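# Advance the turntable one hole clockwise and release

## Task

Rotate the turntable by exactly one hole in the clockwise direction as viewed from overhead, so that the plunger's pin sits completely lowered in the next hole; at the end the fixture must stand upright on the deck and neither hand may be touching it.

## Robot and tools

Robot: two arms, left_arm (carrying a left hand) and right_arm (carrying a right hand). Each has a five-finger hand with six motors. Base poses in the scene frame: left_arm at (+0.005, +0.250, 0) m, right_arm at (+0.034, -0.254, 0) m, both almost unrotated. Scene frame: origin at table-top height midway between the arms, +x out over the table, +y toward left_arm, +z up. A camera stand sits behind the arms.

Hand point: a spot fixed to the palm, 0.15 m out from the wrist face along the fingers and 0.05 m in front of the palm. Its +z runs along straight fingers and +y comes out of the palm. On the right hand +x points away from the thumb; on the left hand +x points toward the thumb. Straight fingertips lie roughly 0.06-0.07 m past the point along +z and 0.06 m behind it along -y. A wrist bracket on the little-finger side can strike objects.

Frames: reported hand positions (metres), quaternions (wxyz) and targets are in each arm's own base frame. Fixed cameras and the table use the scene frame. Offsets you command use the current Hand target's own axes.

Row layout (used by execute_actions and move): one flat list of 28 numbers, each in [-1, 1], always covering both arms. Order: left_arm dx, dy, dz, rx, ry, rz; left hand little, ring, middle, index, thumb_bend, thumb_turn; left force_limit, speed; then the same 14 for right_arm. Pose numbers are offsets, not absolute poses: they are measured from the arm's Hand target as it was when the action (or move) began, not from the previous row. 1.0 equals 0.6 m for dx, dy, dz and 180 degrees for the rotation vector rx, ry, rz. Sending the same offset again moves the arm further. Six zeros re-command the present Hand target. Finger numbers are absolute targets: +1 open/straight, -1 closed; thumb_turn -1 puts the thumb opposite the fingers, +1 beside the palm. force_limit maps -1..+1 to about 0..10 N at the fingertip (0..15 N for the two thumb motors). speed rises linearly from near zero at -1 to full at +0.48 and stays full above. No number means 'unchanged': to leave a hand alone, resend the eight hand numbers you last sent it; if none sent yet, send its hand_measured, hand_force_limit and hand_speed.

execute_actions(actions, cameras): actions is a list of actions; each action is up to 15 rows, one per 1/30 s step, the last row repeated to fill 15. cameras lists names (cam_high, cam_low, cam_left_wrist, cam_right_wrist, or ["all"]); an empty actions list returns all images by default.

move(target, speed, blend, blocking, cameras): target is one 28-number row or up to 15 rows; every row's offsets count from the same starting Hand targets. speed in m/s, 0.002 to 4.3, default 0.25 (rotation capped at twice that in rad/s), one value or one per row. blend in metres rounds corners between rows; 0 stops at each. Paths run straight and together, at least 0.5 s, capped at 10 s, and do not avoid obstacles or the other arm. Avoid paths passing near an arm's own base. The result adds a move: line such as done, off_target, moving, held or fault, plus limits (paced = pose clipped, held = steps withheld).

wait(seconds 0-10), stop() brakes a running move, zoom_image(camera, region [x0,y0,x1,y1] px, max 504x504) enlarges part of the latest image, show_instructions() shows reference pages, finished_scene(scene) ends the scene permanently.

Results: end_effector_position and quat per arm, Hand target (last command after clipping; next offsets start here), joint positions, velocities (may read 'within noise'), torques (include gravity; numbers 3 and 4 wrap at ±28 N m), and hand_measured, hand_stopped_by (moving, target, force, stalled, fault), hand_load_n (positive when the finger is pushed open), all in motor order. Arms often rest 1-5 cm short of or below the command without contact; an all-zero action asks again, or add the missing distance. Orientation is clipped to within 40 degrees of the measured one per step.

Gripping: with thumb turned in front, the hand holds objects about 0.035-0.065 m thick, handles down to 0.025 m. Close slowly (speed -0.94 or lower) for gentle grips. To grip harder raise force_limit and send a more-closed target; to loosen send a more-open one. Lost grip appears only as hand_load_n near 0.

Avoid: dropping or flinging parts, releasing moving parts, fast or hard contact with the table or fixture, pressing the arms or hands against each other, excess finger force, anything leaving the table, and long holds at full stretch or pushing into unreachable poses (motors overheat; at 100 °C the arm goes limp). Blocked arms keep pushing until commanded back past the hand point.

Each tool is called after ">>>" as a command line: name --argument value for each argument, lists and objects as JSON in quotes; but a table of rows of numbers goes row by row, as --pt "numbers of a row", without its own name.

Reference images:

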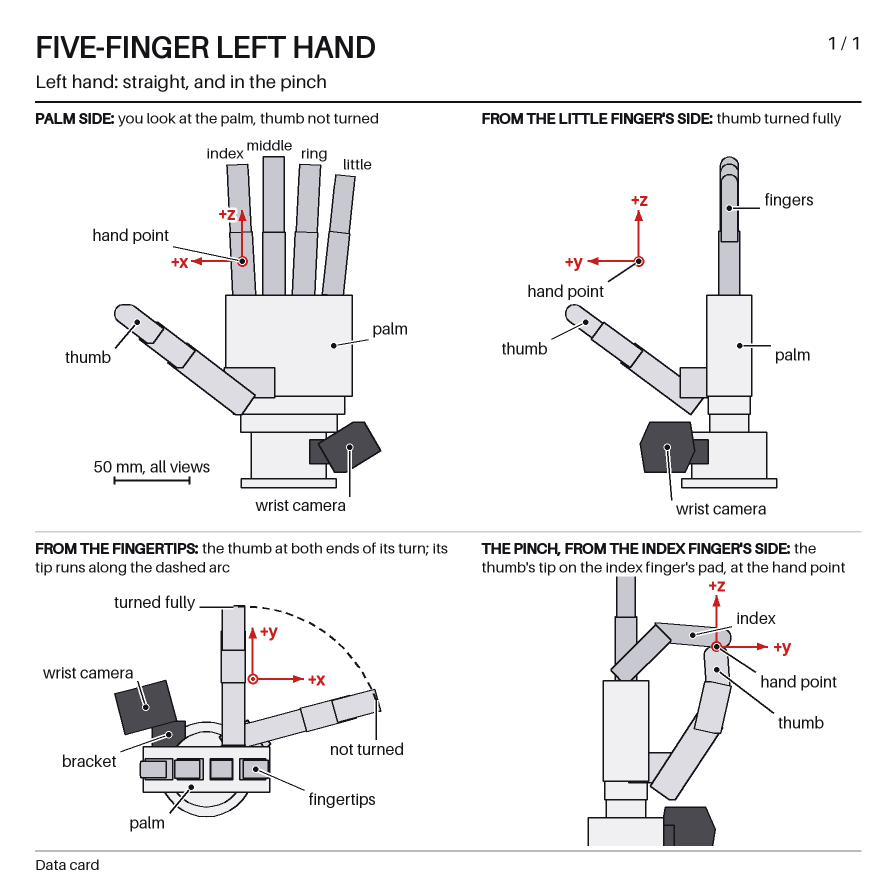

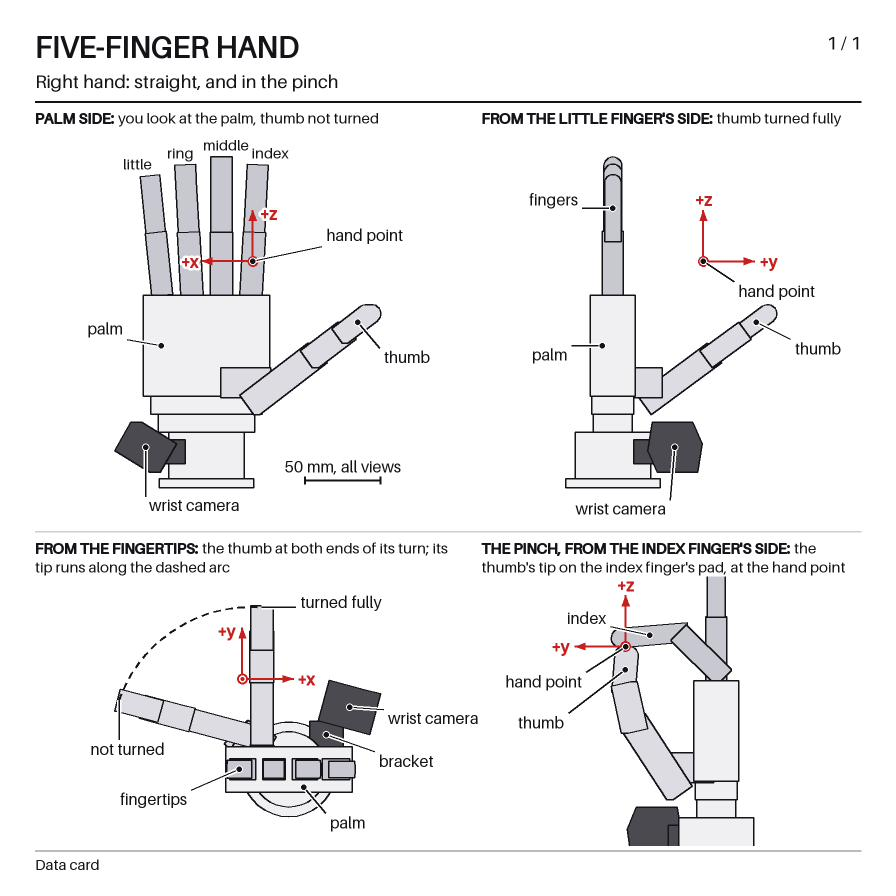

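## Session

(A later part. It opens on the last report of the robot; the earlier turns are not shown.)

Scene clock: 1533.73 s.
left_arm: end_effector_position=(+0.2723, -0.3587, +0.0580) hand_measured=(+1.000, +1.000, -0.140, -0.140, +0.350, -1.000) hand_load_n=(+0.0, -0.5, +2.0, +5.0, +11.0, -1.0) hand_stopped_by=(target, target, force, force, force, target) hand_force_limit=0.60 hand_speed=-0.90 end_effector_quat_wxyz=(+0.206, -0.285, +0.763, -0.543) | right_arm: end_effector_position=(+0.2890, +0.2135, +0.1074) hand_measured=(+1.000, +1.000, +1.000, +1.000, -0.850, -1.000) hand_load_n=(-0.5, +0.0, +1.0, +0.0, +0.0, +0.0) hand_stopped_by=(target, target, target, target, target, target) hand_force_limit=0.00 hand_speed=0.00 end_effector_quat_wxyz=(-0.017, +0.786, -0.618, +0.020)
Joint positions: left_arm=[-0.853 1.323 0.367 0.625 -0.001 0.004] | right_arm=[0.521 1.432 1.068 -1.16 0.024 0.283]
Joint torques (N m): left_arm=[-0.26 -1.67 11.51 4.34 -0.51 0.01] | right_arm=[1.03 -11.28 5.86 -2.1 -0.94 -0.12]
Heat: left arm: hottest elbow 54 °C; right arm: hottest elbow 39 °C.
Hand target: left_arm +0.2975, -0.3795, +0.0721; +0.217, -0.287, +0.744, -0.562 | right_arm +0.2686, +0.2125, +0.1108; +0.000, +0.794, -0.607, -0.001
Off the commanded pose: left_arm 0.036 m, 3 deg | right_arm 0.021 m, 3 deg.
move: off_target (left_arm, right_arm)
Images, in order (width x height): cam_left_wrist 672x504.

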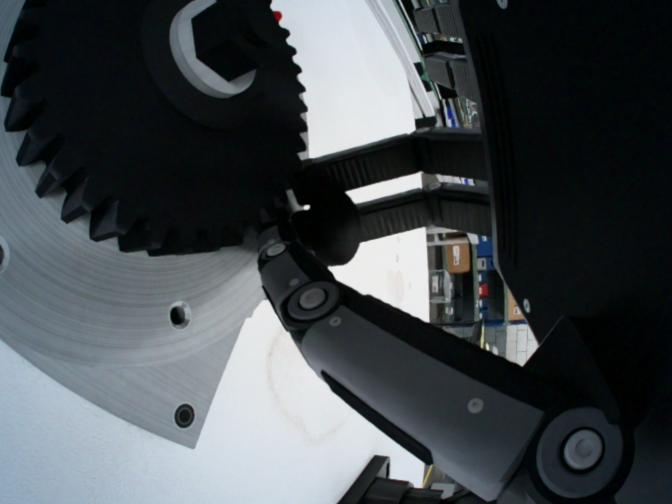

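>>> move --pt "0 0 0 0 0 0 1 1 -0.05 -0.05 0.55 -1 0.6 -0.3 0 0 0.0 0 0 0 1 1 1 1 -0.85 -1 0 0" --pt "0 0 0 0 0 0 1 1 1 1 0.6 -1 0.6 0 0 0 0.0 0 0 0 1 1 1 1 -0.85 -1 0 0" --speed 0.04 --cameras '["cam_left_wrist","cam_right_wrist"]'

Scene clock: 1548.07 s.
left_arm: end_effector_position=(+0.2772, -0.3641, +0.0657) hand_measured=(+1.000, +1.000, +1.000, +1.000, +0.602, -1.000) hand_load_n=(+0.0, +0.0, +0.0, -0.5, +4.0, -2.0) hand_stopped_by=(target, target, target, target, target, target) hand_force_limit=0.60 hand_speed=0.00 end_effector_quat_wxyz=(+0.210, -0.284, +0.751, -0.557) | right_arm: end_effector_position=(+0.2890, +0.2135, +0.1074) hand_measured=(+1.000, +1.000, +1.000, +1.000, -0.850, -1.000) hand_load_n=(+0.0, +0.0, +1.0, +0.0, +0.0, +0.0) hand_stopped_by=(target, target, target, target, target, target) hand_force_limit=0.00 hand_speed=0.00 end_effector_quat_wxyz=(-0.017, +0.786, -0.618, +0.020)
Joint positions: left_arm=[-0.853 1.333 0.371 0.666 -0.004 -0.003] | right_arm=[0.521 1.432 1.068 -1.16 0.024 0.283]
Joint torques (N m): left_arm=[-0.97 -1.96 11.32 2.86 -0.4 0.04] | right_arm=[0.91 -11.22 5.85 -2.1 -0.94 -0.1]
Heat: left arm: hottest elbow 53 °C; right arm: hottest elbow 39 °C.
Hand target: left_arm +0.2975, -0.3795, +0.0721; +0.217, -0.287, +0.744, -0.562 | right_arm +0.2686, +0.2125, +0.1108; +0.000, +0.794, -0.607, -0.001
Off the commanded pose: left_arm 0.026 m, 1 deg | right_arm 0.021 m, 3 deg.
move: off_target (left_arm, right_arm); target 2's new numbers were sent with left_arm's hand 0.029 m and 2 deg from that target
Images, in order (width x height): cam_left_wrist 672x504, cam_right_wrist 672x504.

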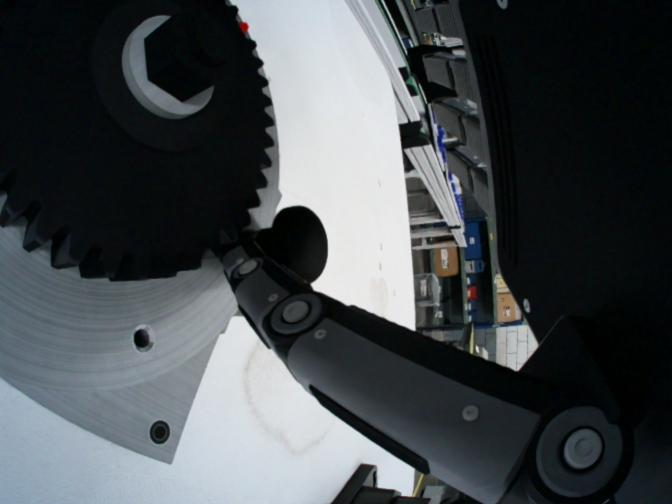

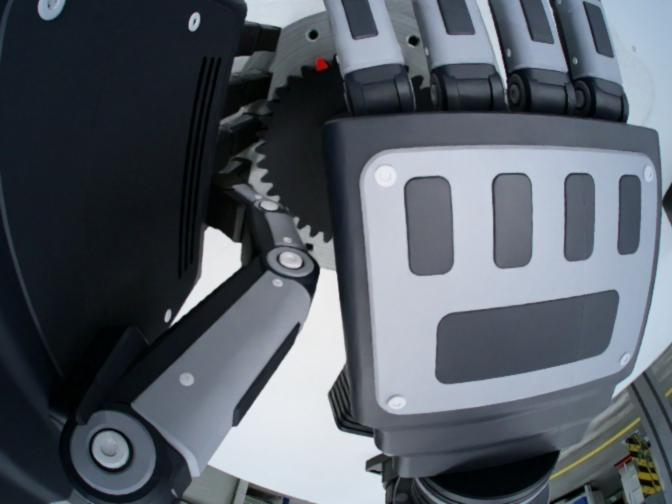

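>>> move --pt "0 0 0 0 0 0 1 1 1 1 0.95 -1 0.6 0.2 0 0 0.0 0 0 0 1 1 1 1 -0.85 -1 0 0" --pt "0 -0.05 -0.045 0 0 0 1 1 1 1 0.95 -1 0.6 0.2 0 0 0.0 0 0 0 1 1 1 1 -0.85 -1 0 0" --speed 0.06 --cameras '["cam_left_wrist"]'

>>> zoom_image --camera "cam_left_wrist" --region '[140, 140, 360, 305]'

Scene clock: 1561.10 s.
left_arm: end_effector_position=(+0.2756, -0.3606, +0.0918) hand_measured=(+1.000, +1.000, +1.000, +1.000, +0.950, -1.000) hand_load_n=(+0.0, +0.0, +0.0, +0.0, +0.0, +0.0) hand_stopped_by=(target, target, target, target, target, target) hand_force_limit=0.60 hand_speed=0.20 end_effector_quat_wxyz=(+0.210, -0.288, +0.754, -0.552) | right_arm: end_effector_position=(+0.2890, +0.2135, +0.1074) hand_measured=(+1.000, +1.000, +1.000, +1.000, -0.850, -1.000) hand_load_n=(+0.0, +0.0, +1.0, +0.0, -0.5, +0.0) hand_stopped_by=(target, target, target, target, target, target) hand_force_limit=0.00 hand_speed=0.00 end_effector_quat_wxyz=(-0.017, +0.786, -0.618, +0.020)
Joint positions: left_arm=[-0.853 1.216 0.397 0.512 -0.01 -0.005] | right_arm=[0.521 1.432 1.068 -1.16 0.024 0.283]
Joint torques (N m): left_arm=[-1.08 -5.6 9.91 2.06 -0.24 0.12] | right_arm=[1.03 -11.22 5.85 -2.09 -0.94 -0.11]
Heat: left arm: hottest elbow 54 °C; right arm: hottest elbow 39 °C.
Hand target: left_arm +0.2854, -0.3663, +0.1082; +0.217, -0.287, +0.744, -0.562 | right_arm +0.2686, +0.2125, +0.1108; +0.000, +0.794, -0.607, -0.001
Off the commanded pose: left_arm 0.020 m, 2 deg | right_arm 0.021 m, 3 deg.
move: off_target (left_arm, right_arm)
Images, in order (width x height): cam_left_wrist 672x504.

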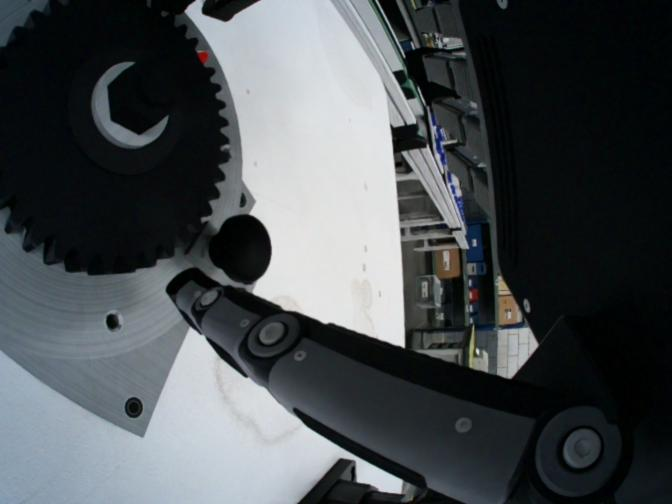

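Scaled by 2.291 from the camera's 672x504 image, which has a finer 960x720 frame.

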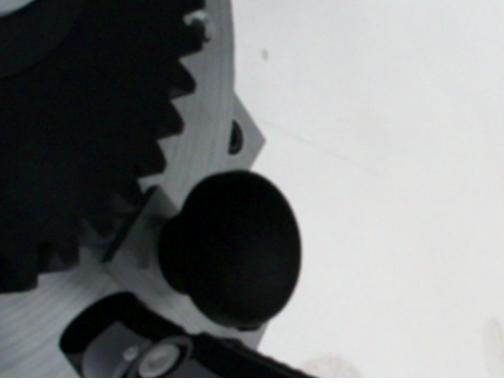

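>>> move --pt "0 -0.08 -0.023 0 0 0 1 1 1 1 0.95 -1 0.6 0.2 0 -0.06 0.0 0 0 0 1 1 1 1 -0.85 -1 0 0" --pt "0 -0.057 -0.103 0 0 0 1 1 1 1 0.95 -1 0.6 0.2 0 -0.1 -0.12 0 0 0 1 1 1 1 -0.85 -1 0 0" --speed 0.08 --cameras '["cam_left_wrist","cam_right_wrist"]'

>>> zoom_image --camera "cam_left_wrist" --region '[0, 100, 400, 400]'

Scene clock: 1585.33 s.
left_arm: end_effector_position=(+0.2526, -0.3335, +0.1601) hand_measured=(+1.000, +1.000, +1.000, +1.000, +0.950, -1.000) hand_load_n=(+0.0, +0.0, +0.0, +0.0, +0.0, +0.0) hand_stopped_by=(target, target, target, target, target, target) hand_force_limit=0.60 hand_speed=0.20 end_effector_quat_wxyz=(+0.216, -0.285, +0.744, -0.565) | right_arm: end_effector_position=(+0.3101, +0.2244, +0.1709) hand_measured=(+1.000, +1.000, +1.000, +1.000, -0.850, -1.000) hand_load_n=(+0.0, +0.0, +0.0, +0.0, +0.0, +0.0) hand_stopped_by=(target, target, target, target, target, target) hand_force_limit=0.00 hand_speed=0.00 end_effector_quat_wxyz=(+0.014, +0.796, -0.606, -0.005)
Joint positions: left_arm=[-0.853 0.89 0.407 0.211 -0.013 -0.005] | right_arm=[0.512 1.505 1.306 -1.401 0.001 0.243]
Joint torques (N m): left_arm=[-0.03 -3.14 8.94 1.81 -0.24 0.12] | right_arm=[-0.79 -10.4 10.25 -0.4 -0.16 -0.05]
Heat: left arm: hottest elbow 54 °C; right arm: hottest elbow 39 °C.
Hand target: left_arm +0.2518, -0.3292, +0.1581; +0.217, -0.287, +0.744, -0.562 | right_arm +0.3266, +0.2282, +0.1828; +0.000, +0.794, -0.607, -0.001
Off the commanded pose: left_arm 0.005 m, 0 deg | right_arm 0.021 m, 2 deg.
move: off_target (right_arm)
Images, in order (width x height): cam_left_wrist 672x504, cam_right_wrist 672x504.

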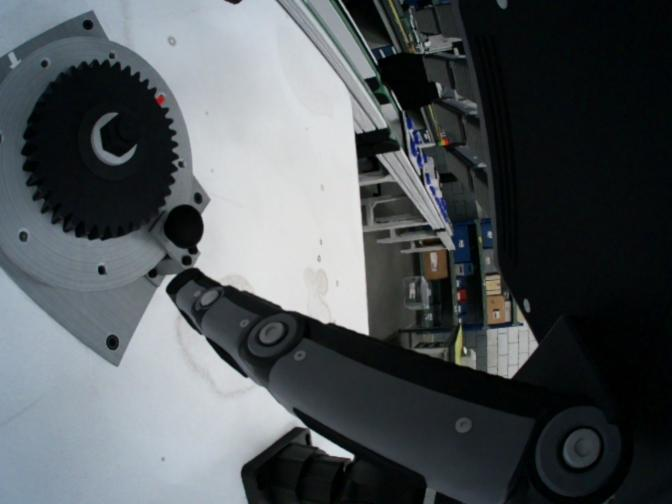

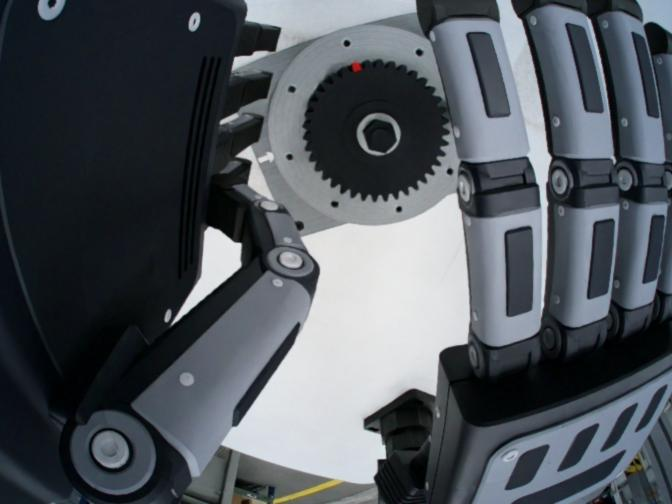

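Scaled by 1.260 from the camera's 672x504 image, which has a finer 960x720 frame.

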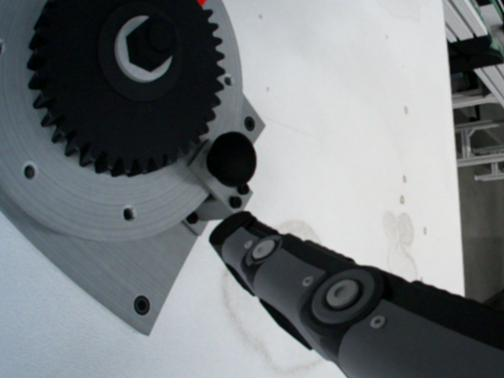

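>>> zoom_image --camera "cam_left_wrist" --region '[0, 0, 240, 380]'

>>> zoom_image --camera "cam_left_wrist" --region '[130, 160, 230, 285]'

Scaled by 1.326 from the camera's 672x504 image, which has a finer 960x720 frame.

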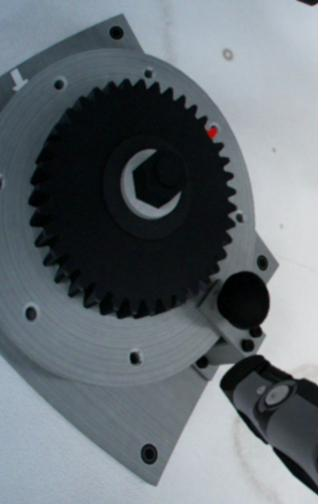

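Scaled by 4.032 from the camera's 672x504 image, which has a finer 960x720 frame.

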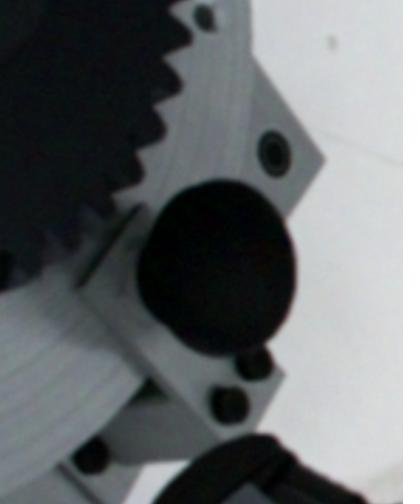

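>>> finished_scene --scene 2

The scene is finished: the task was done.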